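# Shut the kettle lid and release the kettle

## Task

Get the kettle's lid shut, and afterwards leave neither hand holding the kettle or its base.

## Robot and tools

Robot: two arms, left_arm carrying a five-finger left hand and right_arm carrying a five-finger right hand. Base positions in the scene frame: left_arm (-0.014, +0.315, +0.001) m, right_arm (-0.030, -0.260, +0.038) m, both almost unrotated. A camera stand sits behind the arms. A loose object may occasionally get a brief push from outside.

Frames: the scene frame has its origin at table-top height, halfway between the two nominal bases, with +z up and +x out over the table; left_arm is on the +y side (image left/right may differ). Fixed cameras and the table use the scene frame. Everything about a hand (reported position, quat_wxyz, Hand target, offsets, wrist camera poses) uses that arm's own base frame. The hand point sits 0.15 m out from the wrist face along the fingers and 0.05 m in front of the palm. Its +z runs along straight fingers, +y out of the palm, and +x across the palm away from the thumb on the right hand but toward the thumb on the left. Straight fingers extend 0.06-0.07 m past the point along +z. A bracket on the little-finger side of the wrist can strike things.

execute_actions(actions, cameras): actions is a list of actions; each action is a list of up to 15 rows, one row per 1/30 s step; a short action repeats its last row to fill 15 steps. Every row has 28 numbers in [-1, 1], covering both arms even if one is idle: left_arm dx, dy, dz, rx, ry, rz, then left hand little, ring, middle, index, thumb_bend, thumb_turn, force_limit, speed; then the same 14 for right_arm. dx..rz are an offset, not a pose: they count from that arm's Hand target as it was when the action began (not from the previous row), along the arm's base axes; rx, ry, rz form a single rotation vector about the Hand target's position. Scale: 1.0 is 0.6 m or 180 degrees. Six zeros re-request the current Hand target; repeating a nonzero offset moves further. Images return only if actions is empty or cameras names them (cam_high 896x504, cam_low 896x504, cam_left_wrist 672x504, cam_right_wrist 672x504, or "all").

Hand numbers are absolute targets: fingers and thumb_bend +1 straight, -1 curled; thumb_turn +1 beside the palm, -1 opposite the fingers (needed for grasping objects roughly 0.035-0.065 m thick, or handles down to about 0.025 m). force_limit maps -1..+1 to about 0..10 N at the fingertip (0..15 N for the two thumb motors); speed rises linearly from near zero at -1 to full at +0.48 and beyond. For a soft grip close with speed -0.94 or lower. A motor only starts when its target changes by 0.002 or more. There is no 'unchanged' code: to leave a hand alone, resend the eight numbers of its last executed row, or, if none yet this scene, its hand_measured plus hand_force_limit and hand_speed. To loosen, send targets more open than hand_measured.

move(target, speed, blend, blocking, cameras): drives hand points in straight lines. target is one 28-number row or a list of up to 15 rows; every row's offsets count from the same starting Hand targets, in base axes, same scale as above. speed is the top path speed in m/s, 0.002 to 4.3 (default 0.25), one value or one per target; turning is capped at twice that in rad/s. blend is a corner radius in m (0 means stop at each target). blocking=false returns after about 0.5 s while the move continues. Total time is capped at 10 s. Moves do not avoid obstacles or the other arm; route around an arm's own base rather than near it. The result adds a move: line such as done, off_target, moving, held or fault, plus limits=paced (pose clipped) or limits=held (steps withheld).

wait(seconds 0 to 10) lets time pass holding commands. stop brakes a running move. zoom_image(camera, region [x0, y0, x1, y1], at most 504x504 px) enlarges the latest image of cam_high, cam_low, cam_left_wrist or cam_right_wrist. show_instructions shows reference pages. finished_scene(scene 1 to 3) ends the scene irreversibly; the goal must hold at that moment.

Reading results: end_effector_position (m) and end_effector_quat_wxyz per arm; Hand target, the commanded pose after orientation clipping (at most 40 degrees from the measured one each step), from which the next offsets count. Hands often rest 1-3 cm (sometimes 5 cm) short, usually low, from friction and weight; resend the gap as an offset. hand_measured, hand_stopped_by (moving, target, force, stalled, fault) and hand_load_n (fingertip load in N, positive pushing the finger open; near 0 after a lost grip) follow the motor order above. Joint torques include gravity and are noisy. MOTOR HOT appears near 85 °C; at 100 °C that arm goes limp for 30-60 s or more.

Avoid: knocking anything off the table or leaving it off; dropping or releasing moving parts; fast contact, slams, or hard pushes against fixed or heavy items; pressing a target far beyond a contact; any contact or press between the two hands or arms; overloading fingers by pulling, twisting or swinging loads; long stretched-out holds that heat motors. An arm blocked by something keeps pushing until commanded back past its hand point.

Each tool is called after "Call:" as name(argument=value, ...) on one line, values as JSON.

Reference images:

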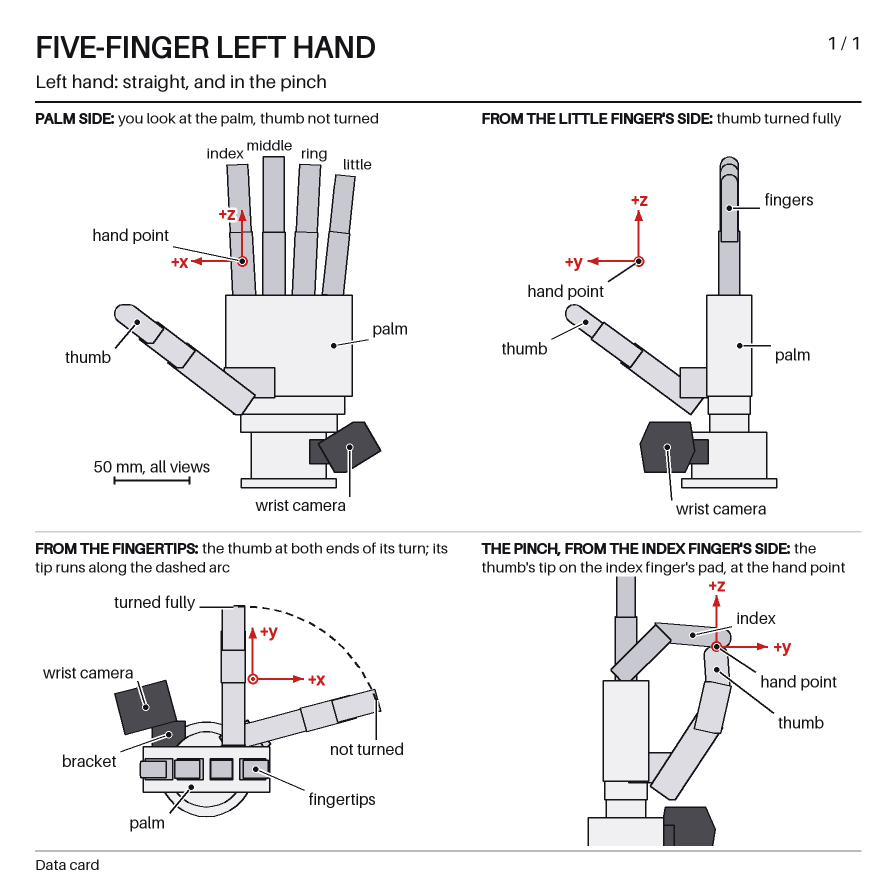

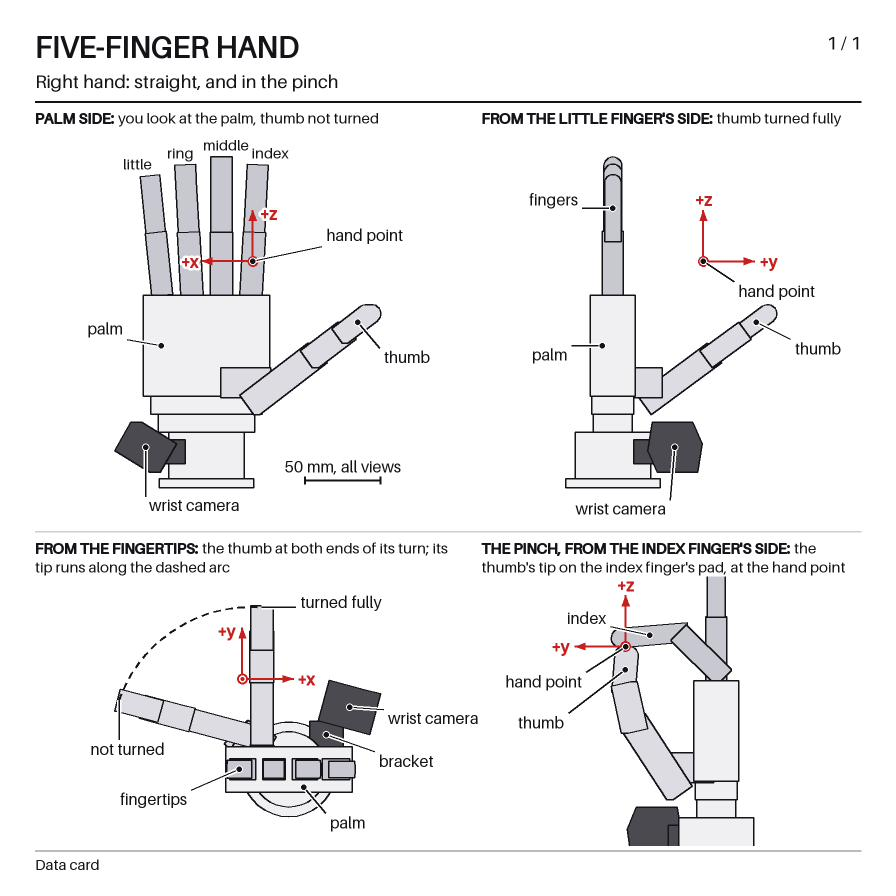

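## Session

Call:
execute_actions(actions=[])

Call:
zoom_image(camera="cam_high", region=[300, 60, 460, 220])

Call:
zoom_image(camera="cam_low", region=[470, 120, 650, 300])

Scene clock: 0.00 s.
left_arm: end_effector_position=(+0.6529, +0.0400, +0.2973) hand_measured=(+1.000, +1.000, +1.000, +1.000, +1.000, +1.000) hand_load_n=(+0.0, +0.0, +0.0, +0.0, +0.0, +0.0) hand_stopped_by=(target, target, target, target, target, target) hand_force_limit=0.00 hand_speed=-0.80 end_effector_quat_wxyz=(-0.509, +0.688, -0.517, -0.027) | right_arm: end_effector_position=(+0.2192, +0.4061, +0.2683) hand_measured=(+1.000, +1.000, +1.000, +1.000, +1.000, +1.000) hand_load_n=(+0.0, +0.0, +0.0, +0.0, +0.0, +0.0) hand_stopped_by=(target, target, target, target, target, target) hand_force_limit=0.00 hand_speed=-0.80 end_effector_quat_wxyz=(+0.628, -0.471, +0.564, -0.256)
Joint positions: left_arm=[-0.14 1.778 1.829 -0.948 -0.908 -0.082] | right_arm=[1.39 1.007 0.598 0.242 1.075 0.634]
Joint velocities: within noise
Joint torques (N m): no reading
Motor temperatures (°C): left_arm=[24 26 28 26 23 25] | right_arm=[25 29 33 24 25 24]
Heat: left arm: hottest elbow 28 °C; right arm: hottest elbow 33 °C.
Hand target: left_arm +0.6589, +0.0391, +0.3025; -0.512, +0.688, -0.514, -0.021 | right_arm +0.2202, +0.4115, +0.2828; +0.636, -0.462, +0.565, -0.250
camera_calibration:
cam_left_wrist: T_world_to_cam=[[0.846273, -0.169438, 0.505087, -0.696952], [0.0247883, -0.934525, -0.355032, 0.128537], [0.532172, 0.312974, -0.786664, -0.013172], [0, 0, 0, 1]] pos_world=[0.593635, 0.00615322, 0.387294]
cam_right_wrist: T_world_to_cam=[[-0.174528, 0.219551, -0.959863, 0.207037], [-0.726786, 0.628967, 0.276013, -0.17042], [0.664321, 0.745787, 0.0497946, -0.349246], [0, 0, 0, 1]] pos_world=[0.144286, 0.322197, 0.263156]

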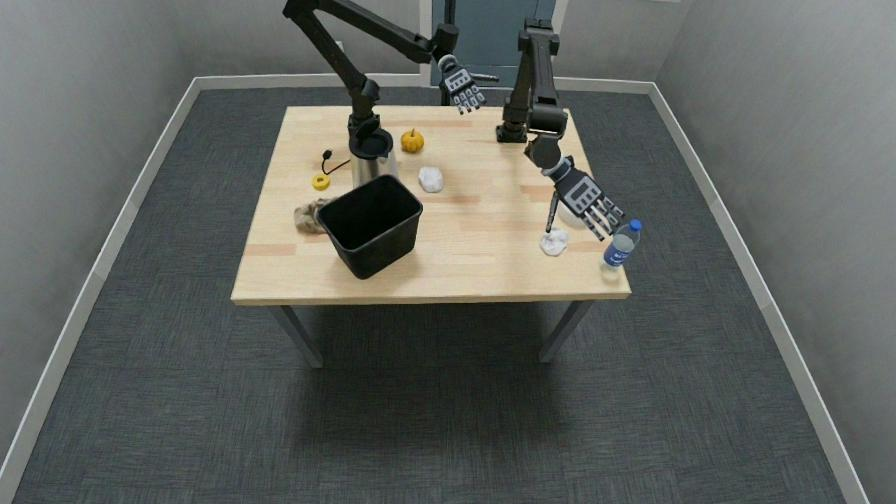

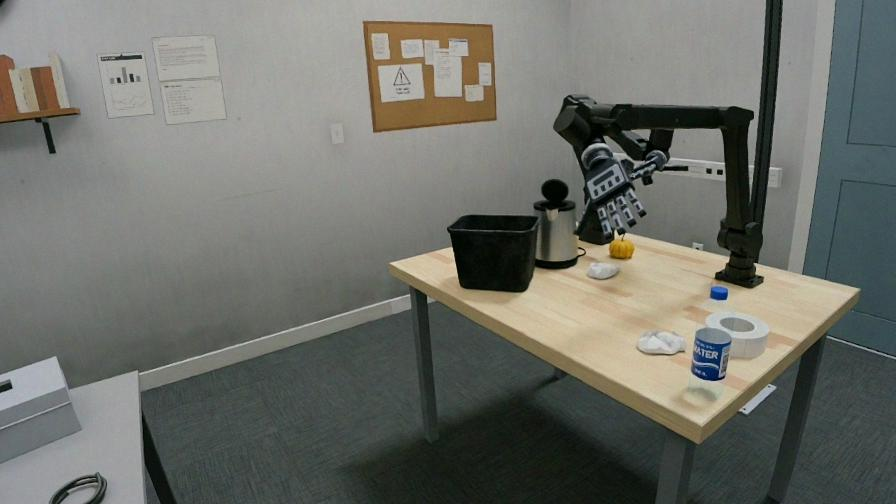

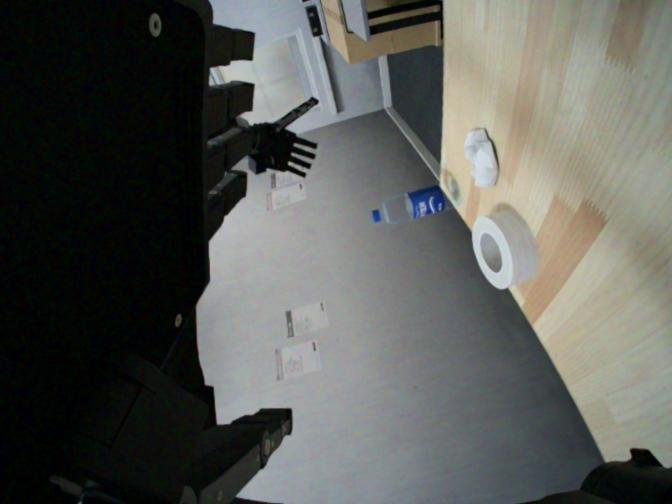

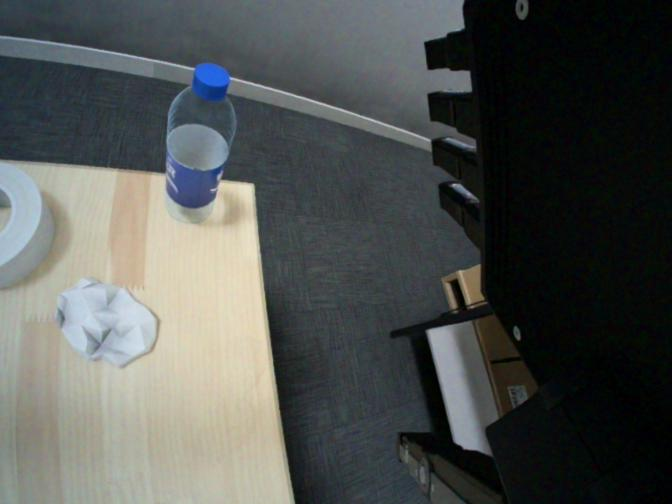

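Scaled by 3.150 from the camera's 896x504 image, which has a finer 1280x720 frame.

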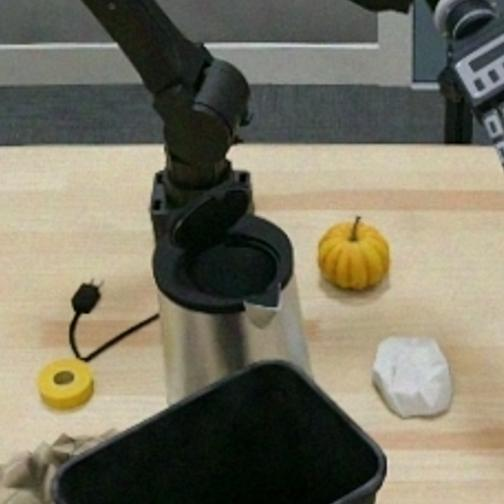

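Scaled by 2.800 from the camera's 896x504 image, which has a finer 1280x720 frame.

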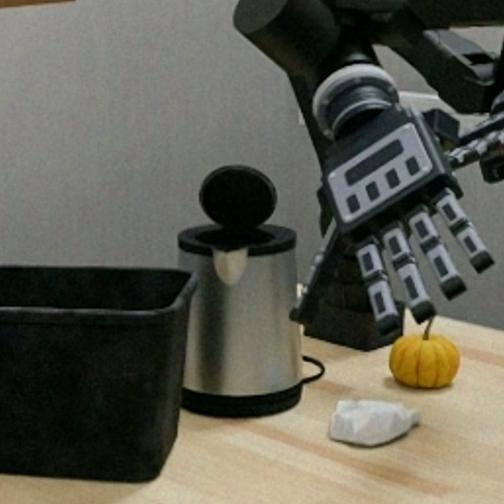

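Call:
move(target=[[-0.15,-0.12,0.28,-0.1564,0.0718,0.0489,-1,-0.7,-0.7,-1,1,1,0,0,0.333,-0.683,0.228,0,0,-0.15,1,1,1,1,1,1,0,-0.8],[-0.348,-0.432,0.297,-0.3128,0.1435,0.0978,-1,-0.7,-0.7,-1,1,1,0,0,0.2,-0.935,0.228,0,0,-0.3,1,1,1,1,1,1,0,-0.8]], speed=[0.4,0.4], blend=[0.05,0], cameras=["cam_high","cam_low"])

Scene clock: 31.97 s.
left_arm: end_effector_position=(+0.4522, -0.2274, +0.4823) hand_measured=(-1.000, -0.700, -0.700, -1.000, +1.000, +1.000) hand_load_n=(+0.0, +0.0, +0.5, +0.0, +0.0, +0.0) hand_stopped_by=(target, target, target, target, target, target) hand_force_limit=0.00 hand_speed=0.00 end_effector_quat_wxyz=(-0.001, +0.868, -0.436, +0.237) | right_arm: end_effector_position=(+0.3420, -0.1469, +0.3859) hand_measured=(+1.000, +1.000, +1.000, +1.000, +1.000, +1.000) hand_load_n=(+0.0, +0.0, +0.0, +0.0, +0.0, +0.0) hand_stopped_by=(target, target, target, target, target, target) hand_force_limit=0.00 hand_speed=-0.80 end_effector_quat_wxyz=(+0.443, -0.161, +0.728, -0.498)
Joint positions: left_arm=[-0.305 1.512 2.087 -1.672 0.072 -0.962] | right_arm=[-0.48 0.524 0.72 -0.309 0.146 0.525]
Joint torques (N m): left_arm=[0.97 -12.69 7.6 1.05 0.18 -0.32] | right_arm=[-0.56 0.38 15.15 1.76 -0.11 -0.03]
Motor temperatures (°C): left_arm=[24 27 32 26 23 25] | right_arm=[25 30 39 24 25 24]
Heat: left arm: hottest elbow 32 °C; right arm: hottest elbow 39 °C.
Hand target: left_arm +0.4501, -0.2201, +0.4809; +0.000, +0.891, -0.453, +0.001 | right_arm +0.3401, -0.1495, +0.4196; +0.453, -0.155, +0.714, -0.511
Off the commanded pose: left_arm 0.008 m, 27 deg | right_arm 0.034 m, 3 deg.
joint sent to its limit (left arm) — joint 4 (wrist pitch), lower limit. The joint targets are off in orientation, not in position.
move: off_target (left_arm, right_arm)
Images, in order (width x height): cam_high 896x504, cam_low 896x504.

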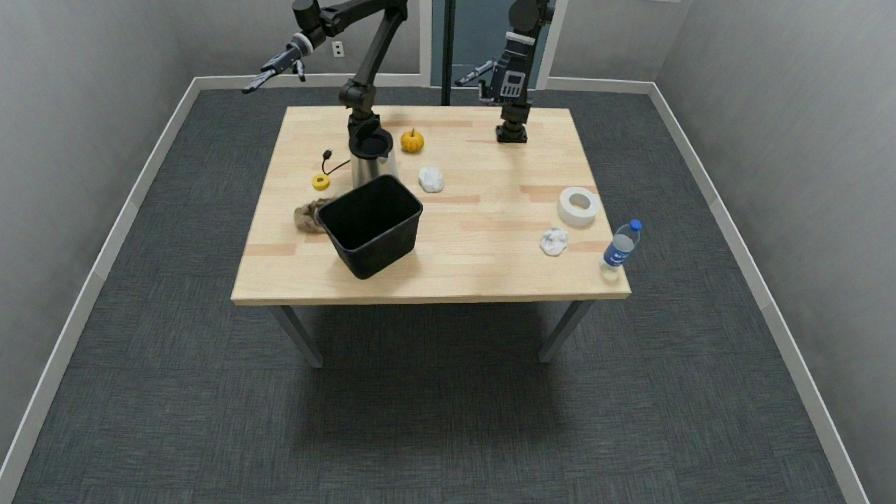

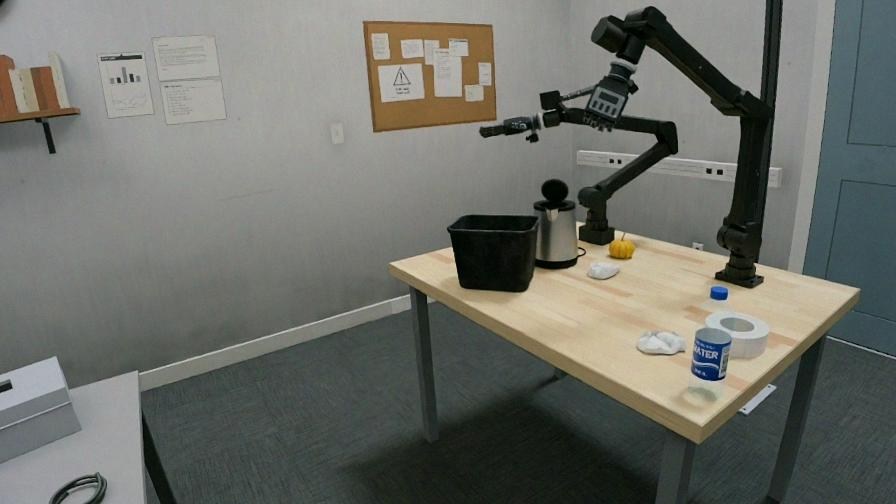

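Call:
move(target=[[-0.25,-0.333,-0.035,0,0,0,-1,-0.7,-0.7,-1,1,1,0,0,-0.033,-0.45,-0.015,0,0,-0.1,1,1,1,1,1,1,0,-0.8],[-0.38,-0.58,-0.08,0,0,0,-1,-0.7,-0.7,-1,1,1,0,0,-0.033,-0.45,-0.015,0,0,-0.1,1,1,1,1,1,1,0,-0.8]], speed=[0.3,0.25], blend=[0.03,0], cameras=["cam_high","cam_low"])

Scene clock: 41.50 s.
left_arm: end_effector_position=(+0.2179, -0.5590, +0.4192) hand_measured=(-1.000, -0.700, -0.700, -1.000, +1.000, +1.000) hand_load_n=(+0.0, +0.0, +0.0, +0.0, +0.0, +0.0) hand_stopped_by=(target, target, target, target, target, target) hand_force_limit=0.00 hand_speed=0.00 end_effector_quat_wxyz=(+0.109, +0.882, -0.443, +0.120) | right_arm: end_effector_position=(+0.3153, -0.4057, +0.3695) hand_measured=(+1.000, +1.000, +1.000, +1.000, +1.000, +1.000) hand_load_n=(+0.0, +0.0, +0.0, +0.0, +0.0, +0.0) hand_stopped_by=(target, target, target, target, target, target) hand_force_limit=0.00 hand_speed=-0.80 end_effector_quat_wxyz=(+0.360, -0.039, +0.753, -0.549)
Joint positions: left_arm=[-1.097 1.667 2.092 -1.672 0.034 -1.742] | right_arm=[-1.066 1.005 0.89 -0.024 -0.126 0.51]
Joint torques (N m): left_arm=[-0.32 -12.86 14.11 0.77 0.16 -0.31] | right_arm=[-0.15 -4.25 16.02 2.73 0.08 -0.07]
Heat: left arm: hottest elbow 32 °C; right arm: hottest elbow 42 °C.
Hand target: left_arm +0.2221, -0.5682, +0.4328; +0.001, +0.891, -0.453, +0.000 | right_arm +0.3203, -0.4195, +0.4106; +0.368, -0.041, +0.729, -0.576
Off the commanded pose: left_arm 0.017 m, 19 deg | right_arm 0.044 m, 4 deg.
joint sent to its limit (left arm) — joint 4 (wrist pitch), lower limit. The joint targets are off in orientation, not in position.
move: off_target (left_arm, right_arm)
Images, in order (width x height): cam_high 896x504, cam_low 896x504.

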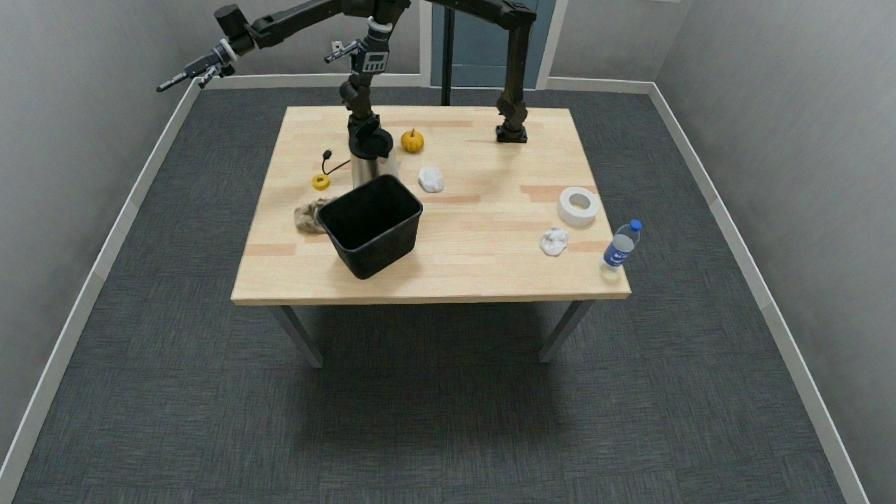

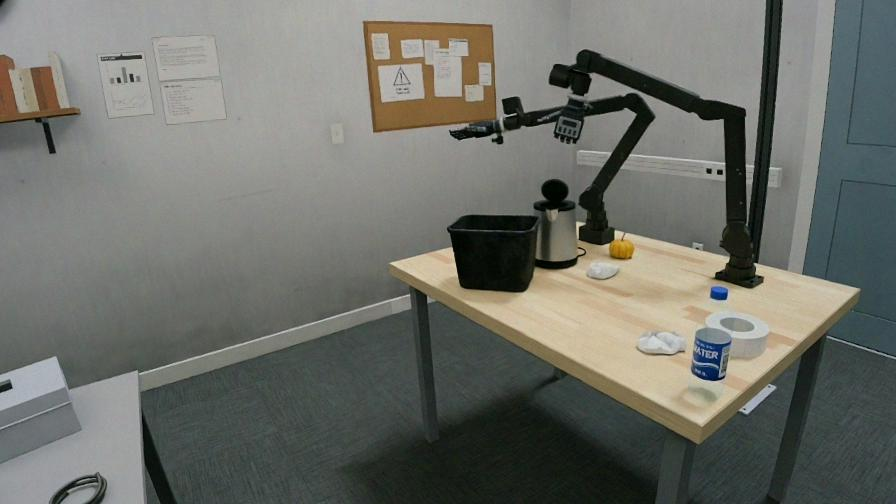

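Call:
move(target=[-0.004,-0.07,-0.255,0,0,0,-1,-0.7,-0.7,-1,1,1,0,0,0,0,0,0,0,0,1,1,1,1,1,1,0,-0.8], speed=0.2, cameras=["cam_high","cam_low","cam_right_wrist"])

Call:
zoom_image(camera="cam_high", region=[300, 30, 460, 190])

Call:
zoom_image(camera="cam_low", region=[490, 100, 650, 260])

Scene clock: 46.97 s.
left_arm: end_effector_position=(+0.2257, -0.6069, +0.2937) hand_measured=(-1.000, -0.700, -0.700, -1.000, +1.000, +1.000) hand_load_n=(+0.0, +0.0, +0.0, +0.0, +0.0, +0.0) hand_stopped_by=(target, target, target, target, target, target) hand_force_limit=0.00 hand_speed=0.00 end_effector_quat_wxyz=(+0.040, +0.891, -0.451, +0.044) | right_arm: end_effector_position=(+0.3153, -0.4057, +0.3695) hand_measured=(+1.000, +1.000, +1.000, +1.000, +1.000, +1.000) hand_load_n=(+0.0, +0.0, +0.0, +0.0, +0.0, -0.5) hand_stopped_by=(target, target, target, target, target, target) hand_force_limit=0.00 hand_speed=-0.80 end_effector_quat_wxyz=(+0.360, -0.039, +0.753, -0.549)
Joint positions: left_arm=[-1.129 1.873 2.092 -1.672 0.009 -1.763] | right_arm=[-1.066 1.005 0.89 -0.024 -0.126 0.51]
Joint torques (N m): left_arm=[-1.38 -16.03 9.14 0.32 -0.01 -0.31] | right_arm=[-0.15 -4.25 16.01 2.76 0.08 -0.06]
Heat: left arm: hottest elbow 33 °C; right arm: hottest elbow 42 °C.
Hand target: left_arm +0.2197, -0.6102, +0.2799; +0.001, +0.891, -0.453, +0.000 | right_arm +0.3203, -0.4195, +0.4106; +0.368, -0.041, +0.729, -0.576
Off the commanded pose: left_arm 0.015 m, 7 deg | right_arm 0.044 m, 4 deg.
joint sent to its limit (left arm) — joint 4 (wrist pitch), lower limit. The joint targets are off in orientation, not in position.
move: off_target (left_arm, right_arm)
camera_calibration:
cam_right_wrist: T_world_to_cam=[[0.15242, 0.302248, -0.940965, 0.422737], [0.370365, 0.865241, 0.337917, 0.109039], [0.916296, -0.400006, 0.0199381, -0.345935], [0, 0, 0, 1]] pos_world=[0.212161, -0.360492, 0.367832]
Images, in order (width x height): cam_high 896x504, cam_low 896x504, cam_right_wrist 672x504.

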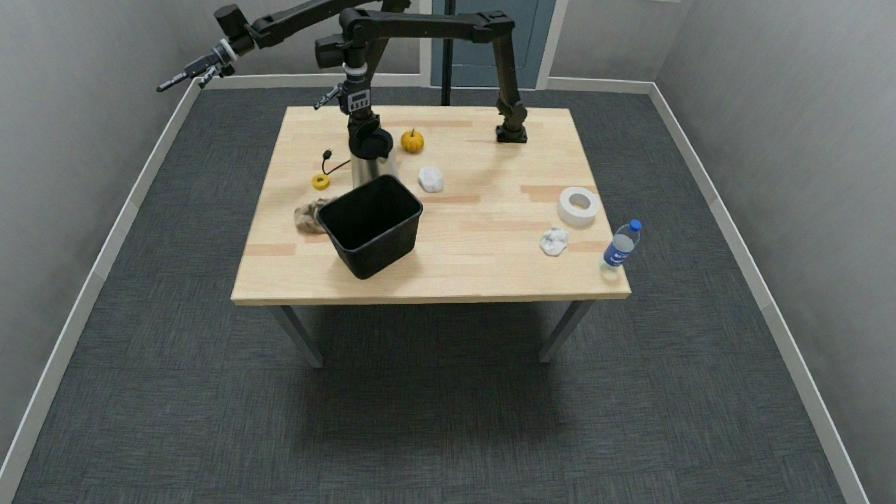

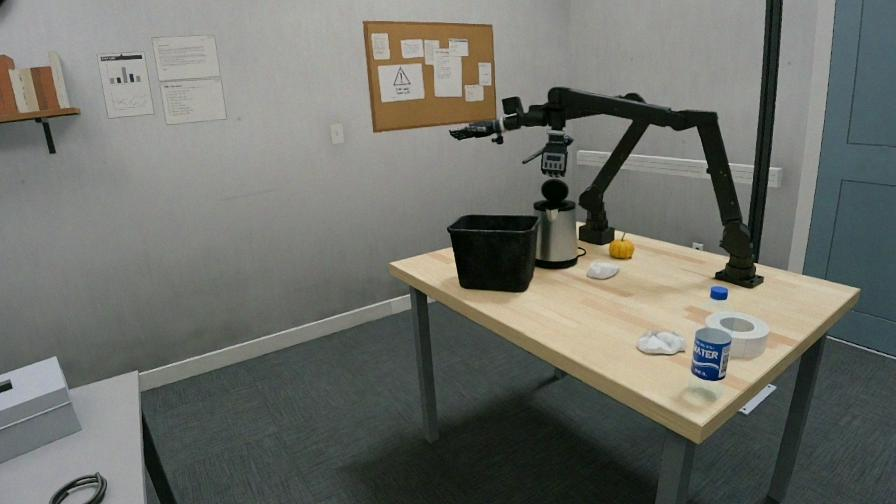

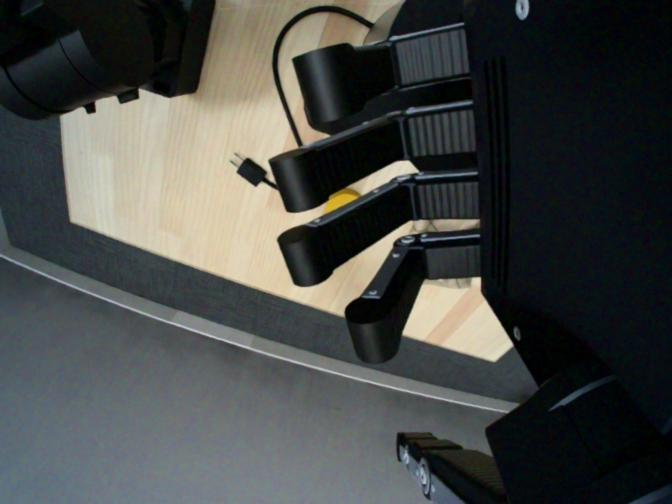

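Scaled by 3.150 from the camera's 896x504 image, which has a finer 1280x720 frame.

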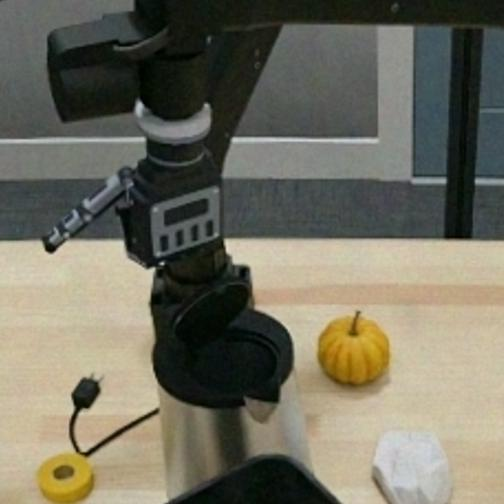

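Scaled by 3.150 from the camera's 896x504 image, which has a finer 1280x720 frame.

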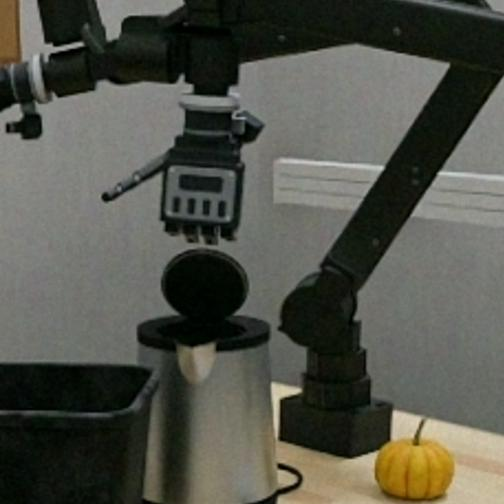

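Call:
move(target=[[0.0,0.0,-0.042,0,0,0,-1,-0.7,-0.7,-1,1,1,0,0,0,0,0,0,0,0,1,1,1,1,1,1,0,-0.8],[0.157,0.081,-0.045,0,0,0,-1,-0.7,-0.7,-1,1,1,0,0,0,0,0,0,0,0,1,1,1,1,1,1,0,-0.8]], speed=[0.12,0.15], blend=[0.005,0], cameras=["cam_high","cam_low","cam_right_wrist"])

Call:
zoom_image(camera="cam_high", region=[300, 30, 460, 190])

Call:
zoom_image(camera="cam_low", region=[490, 120, 630, 260])

Scene clock: 55.73 s.
left_arm: end_effector_position=(+0.3079, -0.5616, +0.2737) hand_measured=(-1.000, -0.700, -0.700, -1.000, +1.000, +1.000) hand_load_n=(+0.0, -0.5, +0.0, +0.0, +0.0, +0.0) hand_stopped_by=(target, target, target, target, target, target) hand_force_limit=0.00 hand_speed=0.00 end_effector_quat_wxyz=(+0.025, +0.893, -0.449, +0.033) | right_arm: end_effector_position=(+0.3153, -0.4057, +0.3695) hand_measured=(+1.000, +1.000, +1.000, +1.000, +1.000, +1.000) hand_load_n=(+0.0, +0.0, +0.0, +0.0, +0.0, +0.0) hand_stopped_by=(target, target, target, target, target, target) hand_force_limit=0.00 hand_speed=-0.80 end_effector_quat_wxyz=(+0.360, -0.039, +0.753, -0.549)
Joint positions: left_arm=[-0.973 1.895 2.078 -1.672 0.01 -1.613] | right_arm=[-1.066 1.005 0.89 -0.024 -0.126 0.51]
Joint torques (N m): left_arm=[0.32 -15.21 9.78 0.24 -0.11 -0.04] | right_arm=[-0.15 -4.37 16.02 2.76 0.08 -0.06]
Heat: left arm: hottest elbow 33 °C; right arm: hottest elbow 43 °C.
Hand target: left_arm +0.3138, -0.5616, +0.2528; +0.001, +0.891, -0.454, +0.000 | right_arm +0.3203, -0.4195, +0.4106; +0.368, -0.041, +0.729, -0.576
Off the commanded pose: left_arm 0.022 m, 5 deg | right_arm 0.044 m, 4 deg.
joint sent to its limit (left arm) — joint 4 (wrist pitch), lower limit. The joint targets still meet the commanded pose.
move: off_target (left_arm, right_arm)
camera_calibration:
cam_right_wrist: T_world_to_cam=[[0.15242, 0.302248, -0.940965, 0.422737], [0.370365, 0.865241, 0.337917, 0.109039], [0.916296, -0.400006, 0.0199381, -0.345935], [0, 0, 0, 1]] pos_world=[0.212161, -0.360492, 0.367832]
Images, in order (width x height): cam_high 896x504, cam_low 896x504, cam_right_wrist 672x504.

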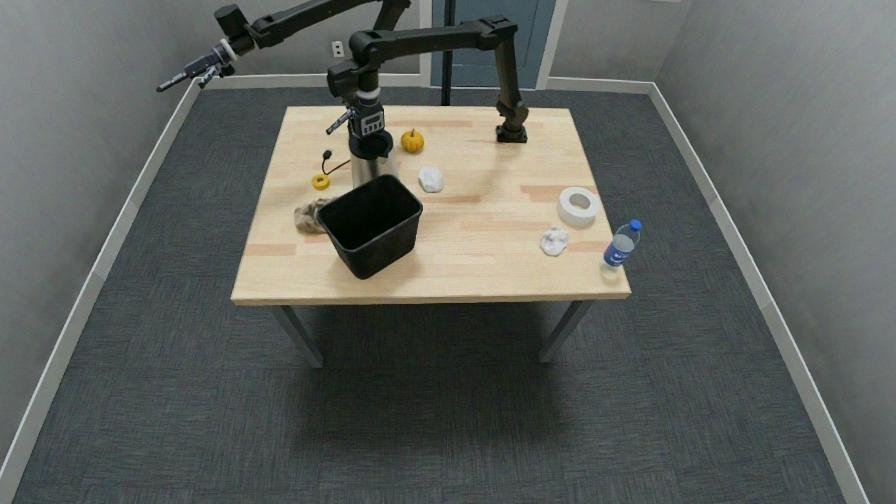

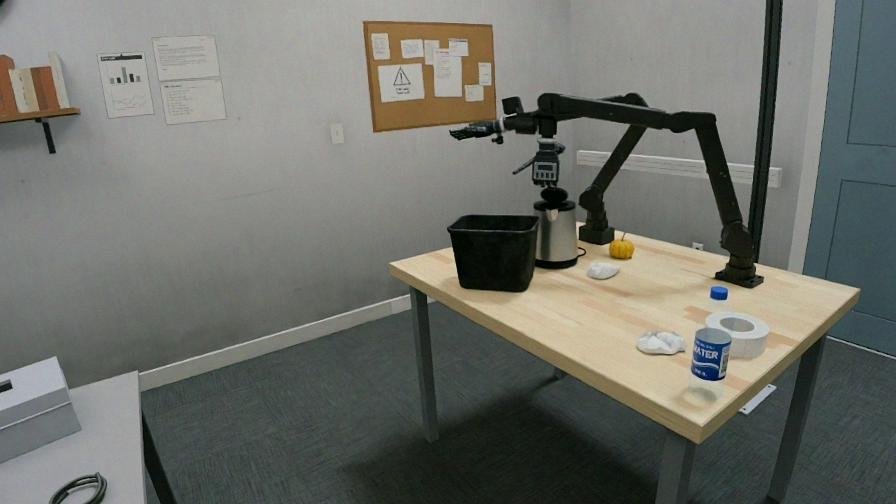

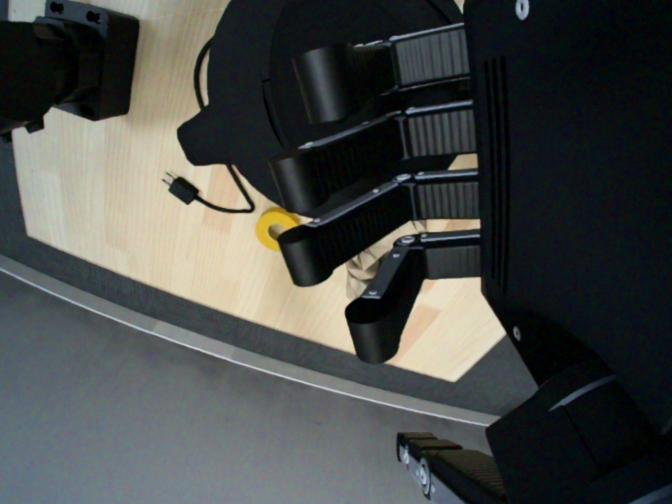

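Scaled by 3.150 from the camera's 896x504 image, which has a finer 1280x720 frame.

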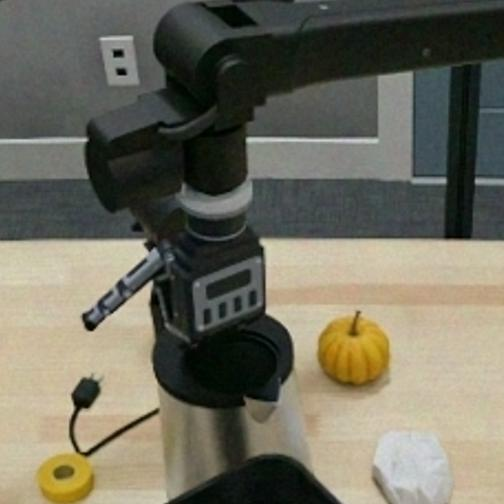

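Scaled by 3.600 from the camera's 896x504 image, which has a finer 1280x720 frame.

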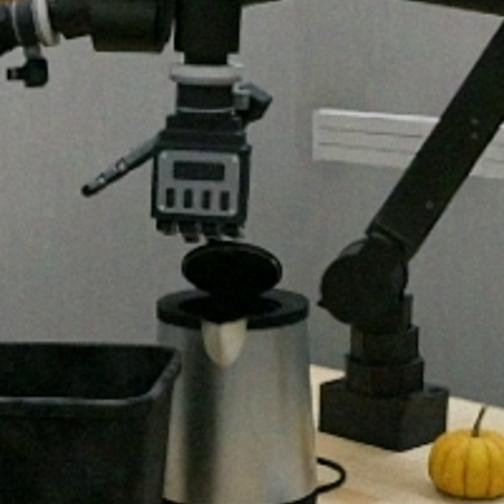

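Call:
move(target=[-0.005,0.03,-0.035,0.024,0.018,0,-1,-0.7,-0.7,-1,1,1,0,0,0,0,0,0,0,0,1,1,1,1,1,1,0,-0.8], speed=0.12, cameras=["cam_high","cam_low","cam_right_wrist"])

Call:
zoom_image(camera="cam_high", region=[300, 30, 460, 190])

Call:
zoom_image(camera="cam_low", region=[490, 120, 630, 260])

Scene clock: 71.73 s.
left_arm: end_effector_position=(+0.3045, -0.5518, +0.2539) hand_measured=(-1.000, -0.700, -0.700, -1.000, +1.000, +1.000) hand_load_n=(+0.0, +0.0, +0.0, +0.0, +0.0, +0.0) hand_stopped_by=(target, target, target, target, target, target) hand_force_limit=0.00 hand_speed=0.00 end_effector_quat_wxyz=(+0.014, +0.892, -0.452, +0.012) | right_arm: end_effector_position=(+0.3153, -0.4057, +0.3695) hand_measured=(+1.000, +1.000, +1.000, +1.000, +1.000, +1.000) hand_load_n=(+0.0, +0.0, +0.0, +0.0, +0.0, +0.0) hand_stopped_by=(target, target, target, target, target, target) hand_force_limit=0.00 hand_speed=-0.80 end_effector_quat_wxyz=(+0.360, -0.039, +0.753, -0.549)
Joint positions: left_arm=[-0.967 1.895 2.032 -1.672 0.014 -1.6] | right_arm=[-1.066 1.005 0.89 -0.024 -0.126 0.51]
Joint torques (N m): left_arm=[1.2 -16.09 7.88 0.13 0.06 -0.05] | right_arm=[-0.09 -4.25 16.06 2.71 0.08 -0.06]
Motor temperatures (°C): left_arm=[24 28 34 26 23 25] | right_arm=[25 30 46 24 25 24]
Heat: left arm: hottest elbow 34 °C; right arm: hottest elbow 46 °C.
Hand target: left_arm +0.3109, -0.5436, +0.2318; -0.020, +0.890, -0.453, -0.042 | right_arm +0.3203, -0.4195, +0.4106; +0.368, -0.041, +0.729, -0.576
Off the commanded pose: left_arm 0.024 m, 7 deg | right_arm 0.044 m, 4 deg.
joint sent to its limit (left arm) — joint 4 (wrist pitch), lower limit. The joint targets are off in orientation, not in position.
move: off_target (left_arm, right_arm)
camera_calibration:
cam_right_wrist: T_world_to_cam=[[0.15242, 0.302248, -0.940965, 0.422737], [0.370365, 0.865241, 0.337917, 0.109039], [0.916296, -0.400006, 0.0199381, -0.345935], [0, 0, 0, 1]] pos_world=[0.212161, -0.360492, 0.367832]
Images, in order (width x height): cam_high 896x504, cam_low 896x504, cam_right_wrist 672x504.

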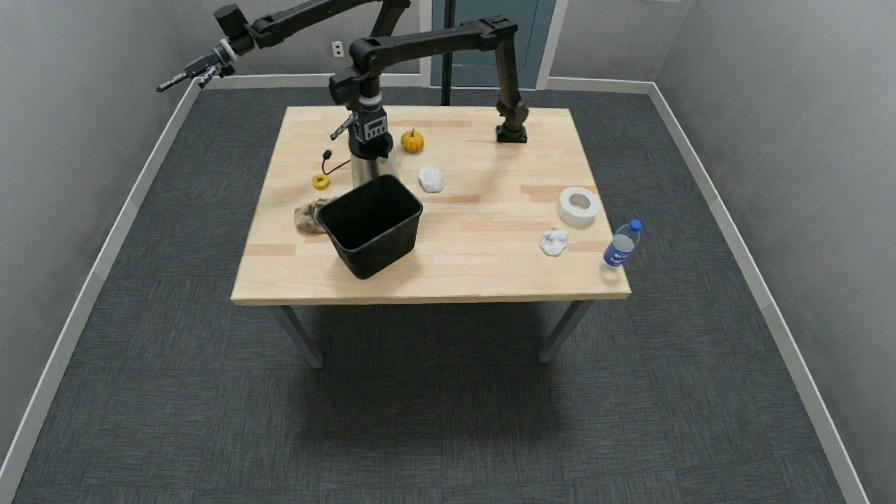

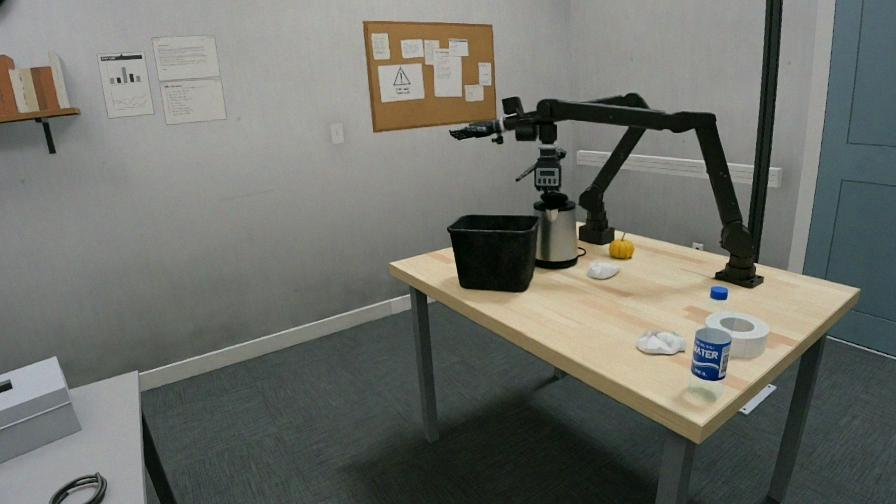

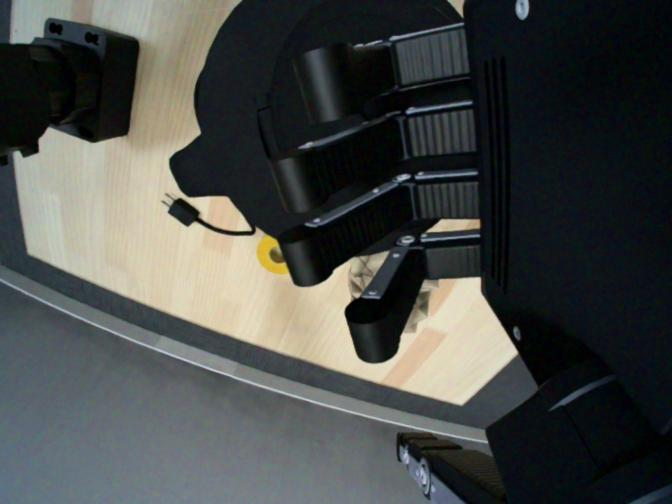

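Scaled by 3.150 from the camera's 896x504 image, which has a finer 1280x720 frame.

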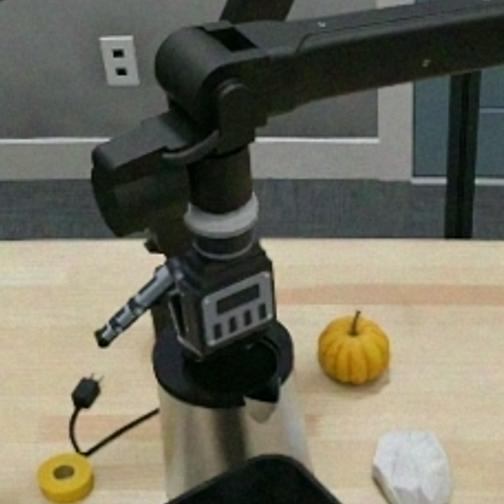

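Scaled by 3.600 from the camera's 896x504 image, which has a finer 1280x720 frame.

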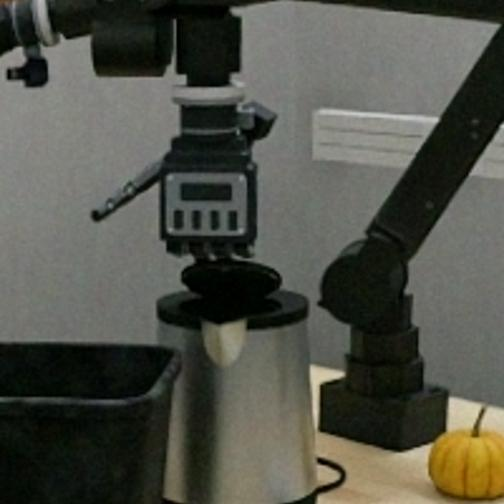

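Call:
move(target=[[0.005,0.025,-0.04,0,0,0,-1,-0.7,-0.7,-1,1,1,0,0,0,0,0,0,0,0,1,1,1,1,1,1,0,-0.8],[0.005,0.025,-0.155,0,0,0,-1,-0.7,-0.7,-1,1,1,0,0,0,0,0,0,0,0,1,1,1,1,1,1,0,-0.8]], speed=[0.1,0.06], blend=[0.005,0], cameras=["cam_high","cam_low","cam_right_wrist"])

Call:
zoom_image(camera="cam_low", region=[490, 120, 630, 260])

Scene clock: 83.10 s.
left_arm: end_effector_position=(+0.3070, -0.5329, +0.2158) hand_measured=(-1.000, -0.700, -0.700, -1.000, +1.000, +1.000) hand_load_n=(+0.0, -2.5, -1.0, +0.0, +0.0, +0.0) hand_stopped_by=(target, target, target, target, target, target) hand_force_limit=0.00 hand_speed=0.00 end_effector_quat_wxyz=(+0.009, +0.890, -0.456, +0.009) | right_arm: end_effector_position=(+0.3153, -0.4057, +0.3695) hand_measured=(+1.000, +1.000, +1.000, +1.000, +1.000, +1.000) hand_load_n=(+0.0, +0.0, +0.0, +0.0, +0.0, +0.0) hand_stopped_by=(target, target, target, target, target, target) hand_force_limit=0.00 hand_speed=-0.80 end_effector_quat_wxyz=(+0.360, -0.039, +0.753, -0.549)
Joint positions: left_arm=[-0.947 1.854 1.874 -1.568 0.007 -1.571] | right_arm=[-1.066 1.005 0.89 -0.024 -0.126 0.51]
Joint torques (N m): left_arm=[0.79 -10.64 4.52 1.63 -0.14 -0.11] | right_arm=[-0.09 -4.31 16.02 2.73 0.08 -0.06]
Heat: left arm: hottest elbow 33 °C; right arm: hottest elbow 47 °C.
Hand target: left_arm +0.3138, -0.5285, +0.1388; -0.020, +0.890, -0.453, -0.042 | right_arm +0.3203, -0.4195, +0.4106; +0.368, -0.041, +0.729, -0.576
Off the commanded pose: left_arm 0.077 m, 7 deg | right_arm 0.044 m, 4 deg.
move: off_target (left_arm, right_arm)
camera_calibration:
cam_right_wrist: T_world_to_cam=[[0.15242, 0.302248, -0.940965, 0.422737], [0.370365, 0.865241, 0.337917, 0.109039], [0.916296, -0.400006, 0.0199381, -0.345935], [0, 0, 0, 1]] pos_world=[0.212161, -0.360492, 0.367832]
Images, in order (width x height): cam_high 896x504, cam_low 896x504, cam_right_wrist 672x504.

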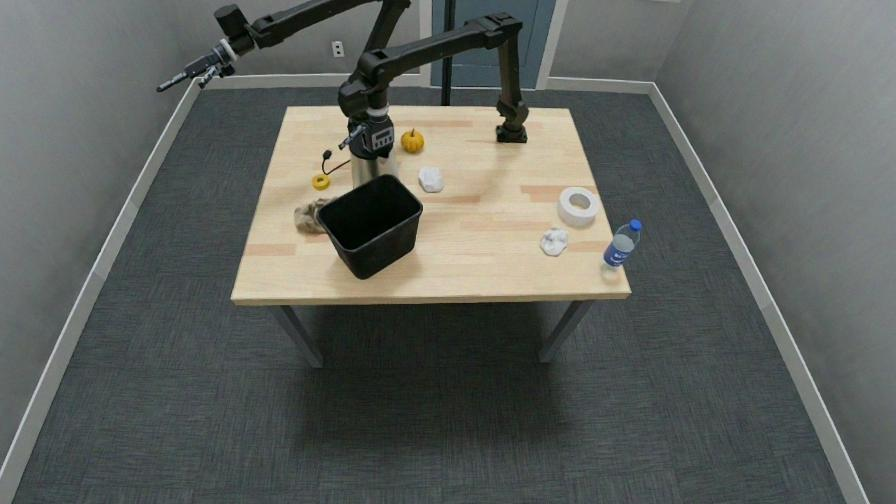

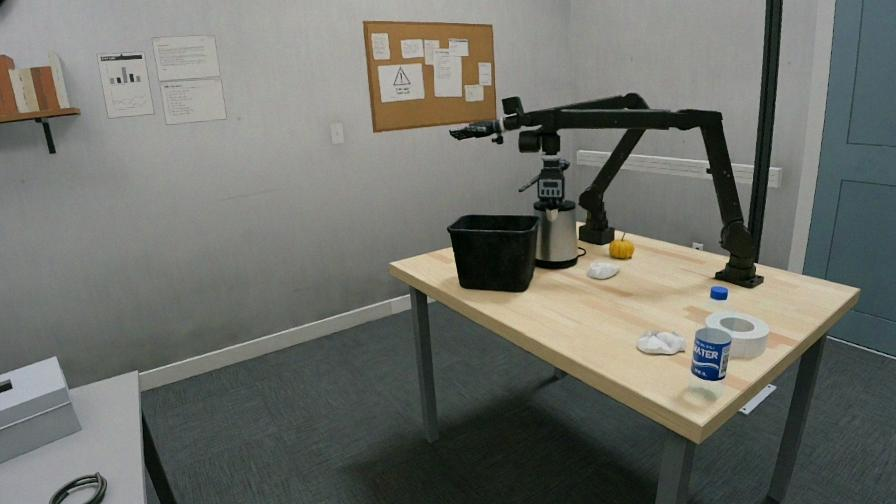

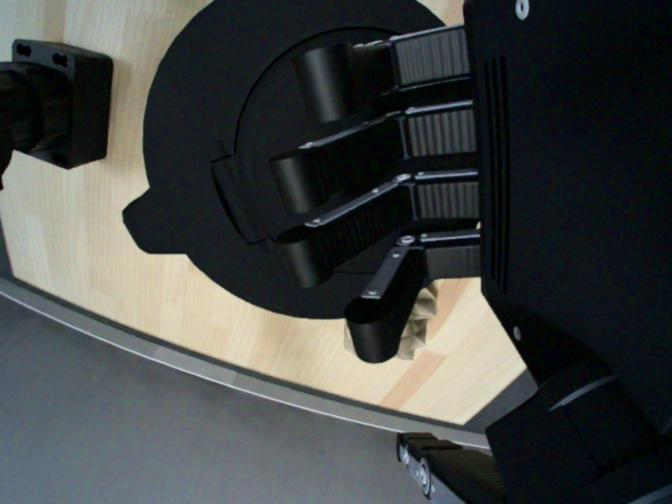

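Scaled by 3.600 from the camera's 896x504 image, which has a finer 1280x720 frame.

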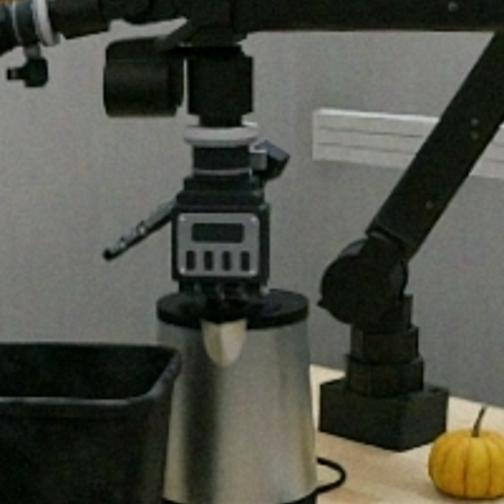

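Call:
move(target=[-0.01,-0.005,0.2,-0.024,-0.018,0,-1,-0.7,-0.7,-1,1,1,0,0,0,0,0,0,0,0,1,1,1,1,1,1,0,-0.8], speed=0.15, cameras=["cam_low","cam_right_wrist"])

Call:
zoom_image(camera="cam_low", region=[510, 170, 610, 270])

Scene clock: 88.23 s.
left_arm: end_effector_position=(+0.3004, -0.5232, +0.2413) hand_measured=(-1.000, -0.700, -0.700, -1.000, +1.000, +1.000) hand_load_n=(+0.0, +0.0, -0.5, +0.0, +0.0, +0.0) hand_stopped_by=(target, target, target, target, target, target) hand_force_limit=0.00 hand_speed=0.00 end_effector_quat_wxyz=(+0.000, +0.890, -0.456, -0.006) | right_arm: end_effector_position=(+0.3153, -0.4057, +0.3695) hand_measured=(+1.000, +1.000, +1.000, +1.000, +1.000, +1.000) hand_load_n=(+0.0, +0.0, +0.0, +0.0, +0.0, -0.5) hand_stopped_by=(target, target, target, target, target, target) hand_force_limit=0.00 hand_speed=-0.80 end_effector_quat_wxyz=(+0.360, -0.039, +0.753, -0.549)
Joint positions: left_arm=[-0.947 1.852 1.941 -1.671 0.005 -1.57] | right_arm=[-1.066 1.005 0.89 -0.024 -0.126 0.51]
Joint torques (N m): left_arm=[-0.15 -16.79 13.85 -0.03 -0.02 -0.24] | right_arm=[-0.09 -4.19 16.01 2.76 0.09 -0.05]
Heat: left arm: hottest elbow 33 °C; right arm: hottest elbow 47 °C.
Hand target: left_arm +0.3078, -0.5315, +0.2589; +0.000, +0.891, -0.454, +0.000 | right_arm +0.3203, -0.4195, +0.4106; +0.368, -0.041, +0.729, -0.576
Off the commanded pose: left_arm 0.021 m, 1 deg | right_arm 0.044 m, 4 deg.
joint sent to its limit (left arm) — joint 4 (wrist pitch), lower limit. The joint targets still meet the commanded pose.
move: off_target (left_arm, right_arm)
camera_calibration:
cam_right_wrist: T_world_to_cam=[[0.15242, 0.302248, -0.940965, 0.422737], [0.370365, 0.865241, 0.337917, 0.109039], [0.916296, -0.400006, 0.0199381, -0.345935], [0, 0, 0, 1]] pos_world=[0.212161, -0.360492, 0.367832]
Images, in order (width x height): cam_low 896x504, cam_right_wrist 672x504.

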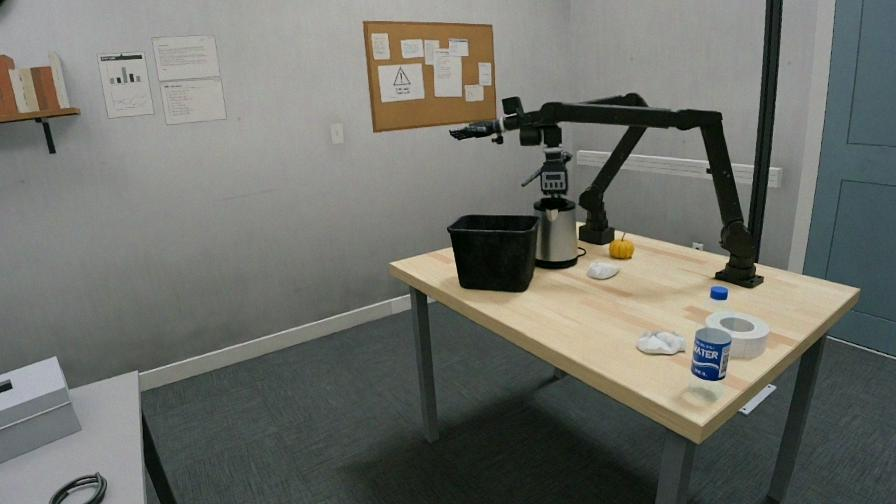

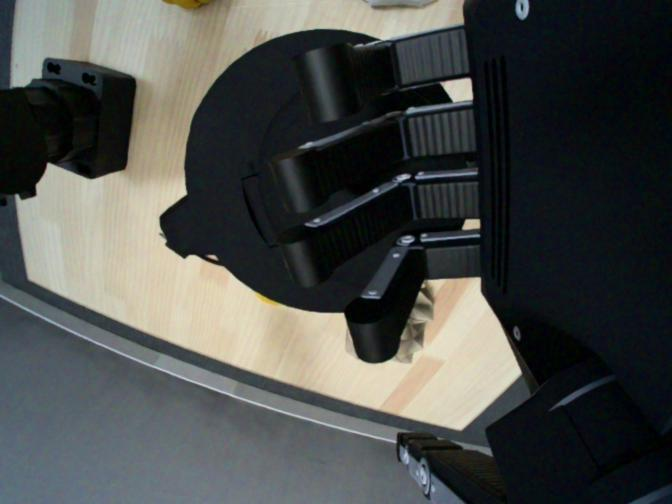

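Scaled by 5.040 from the camera's 896x504 image, which has a finer 1280x720 frame.

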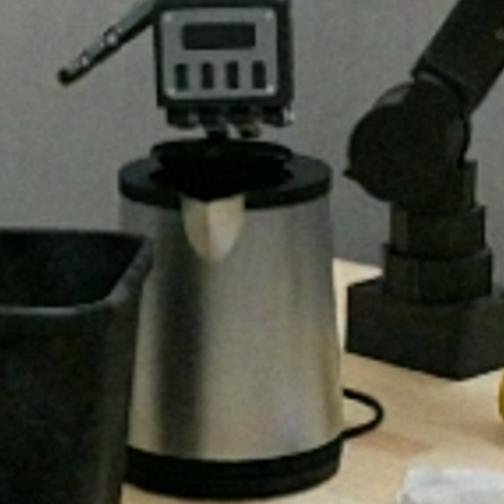

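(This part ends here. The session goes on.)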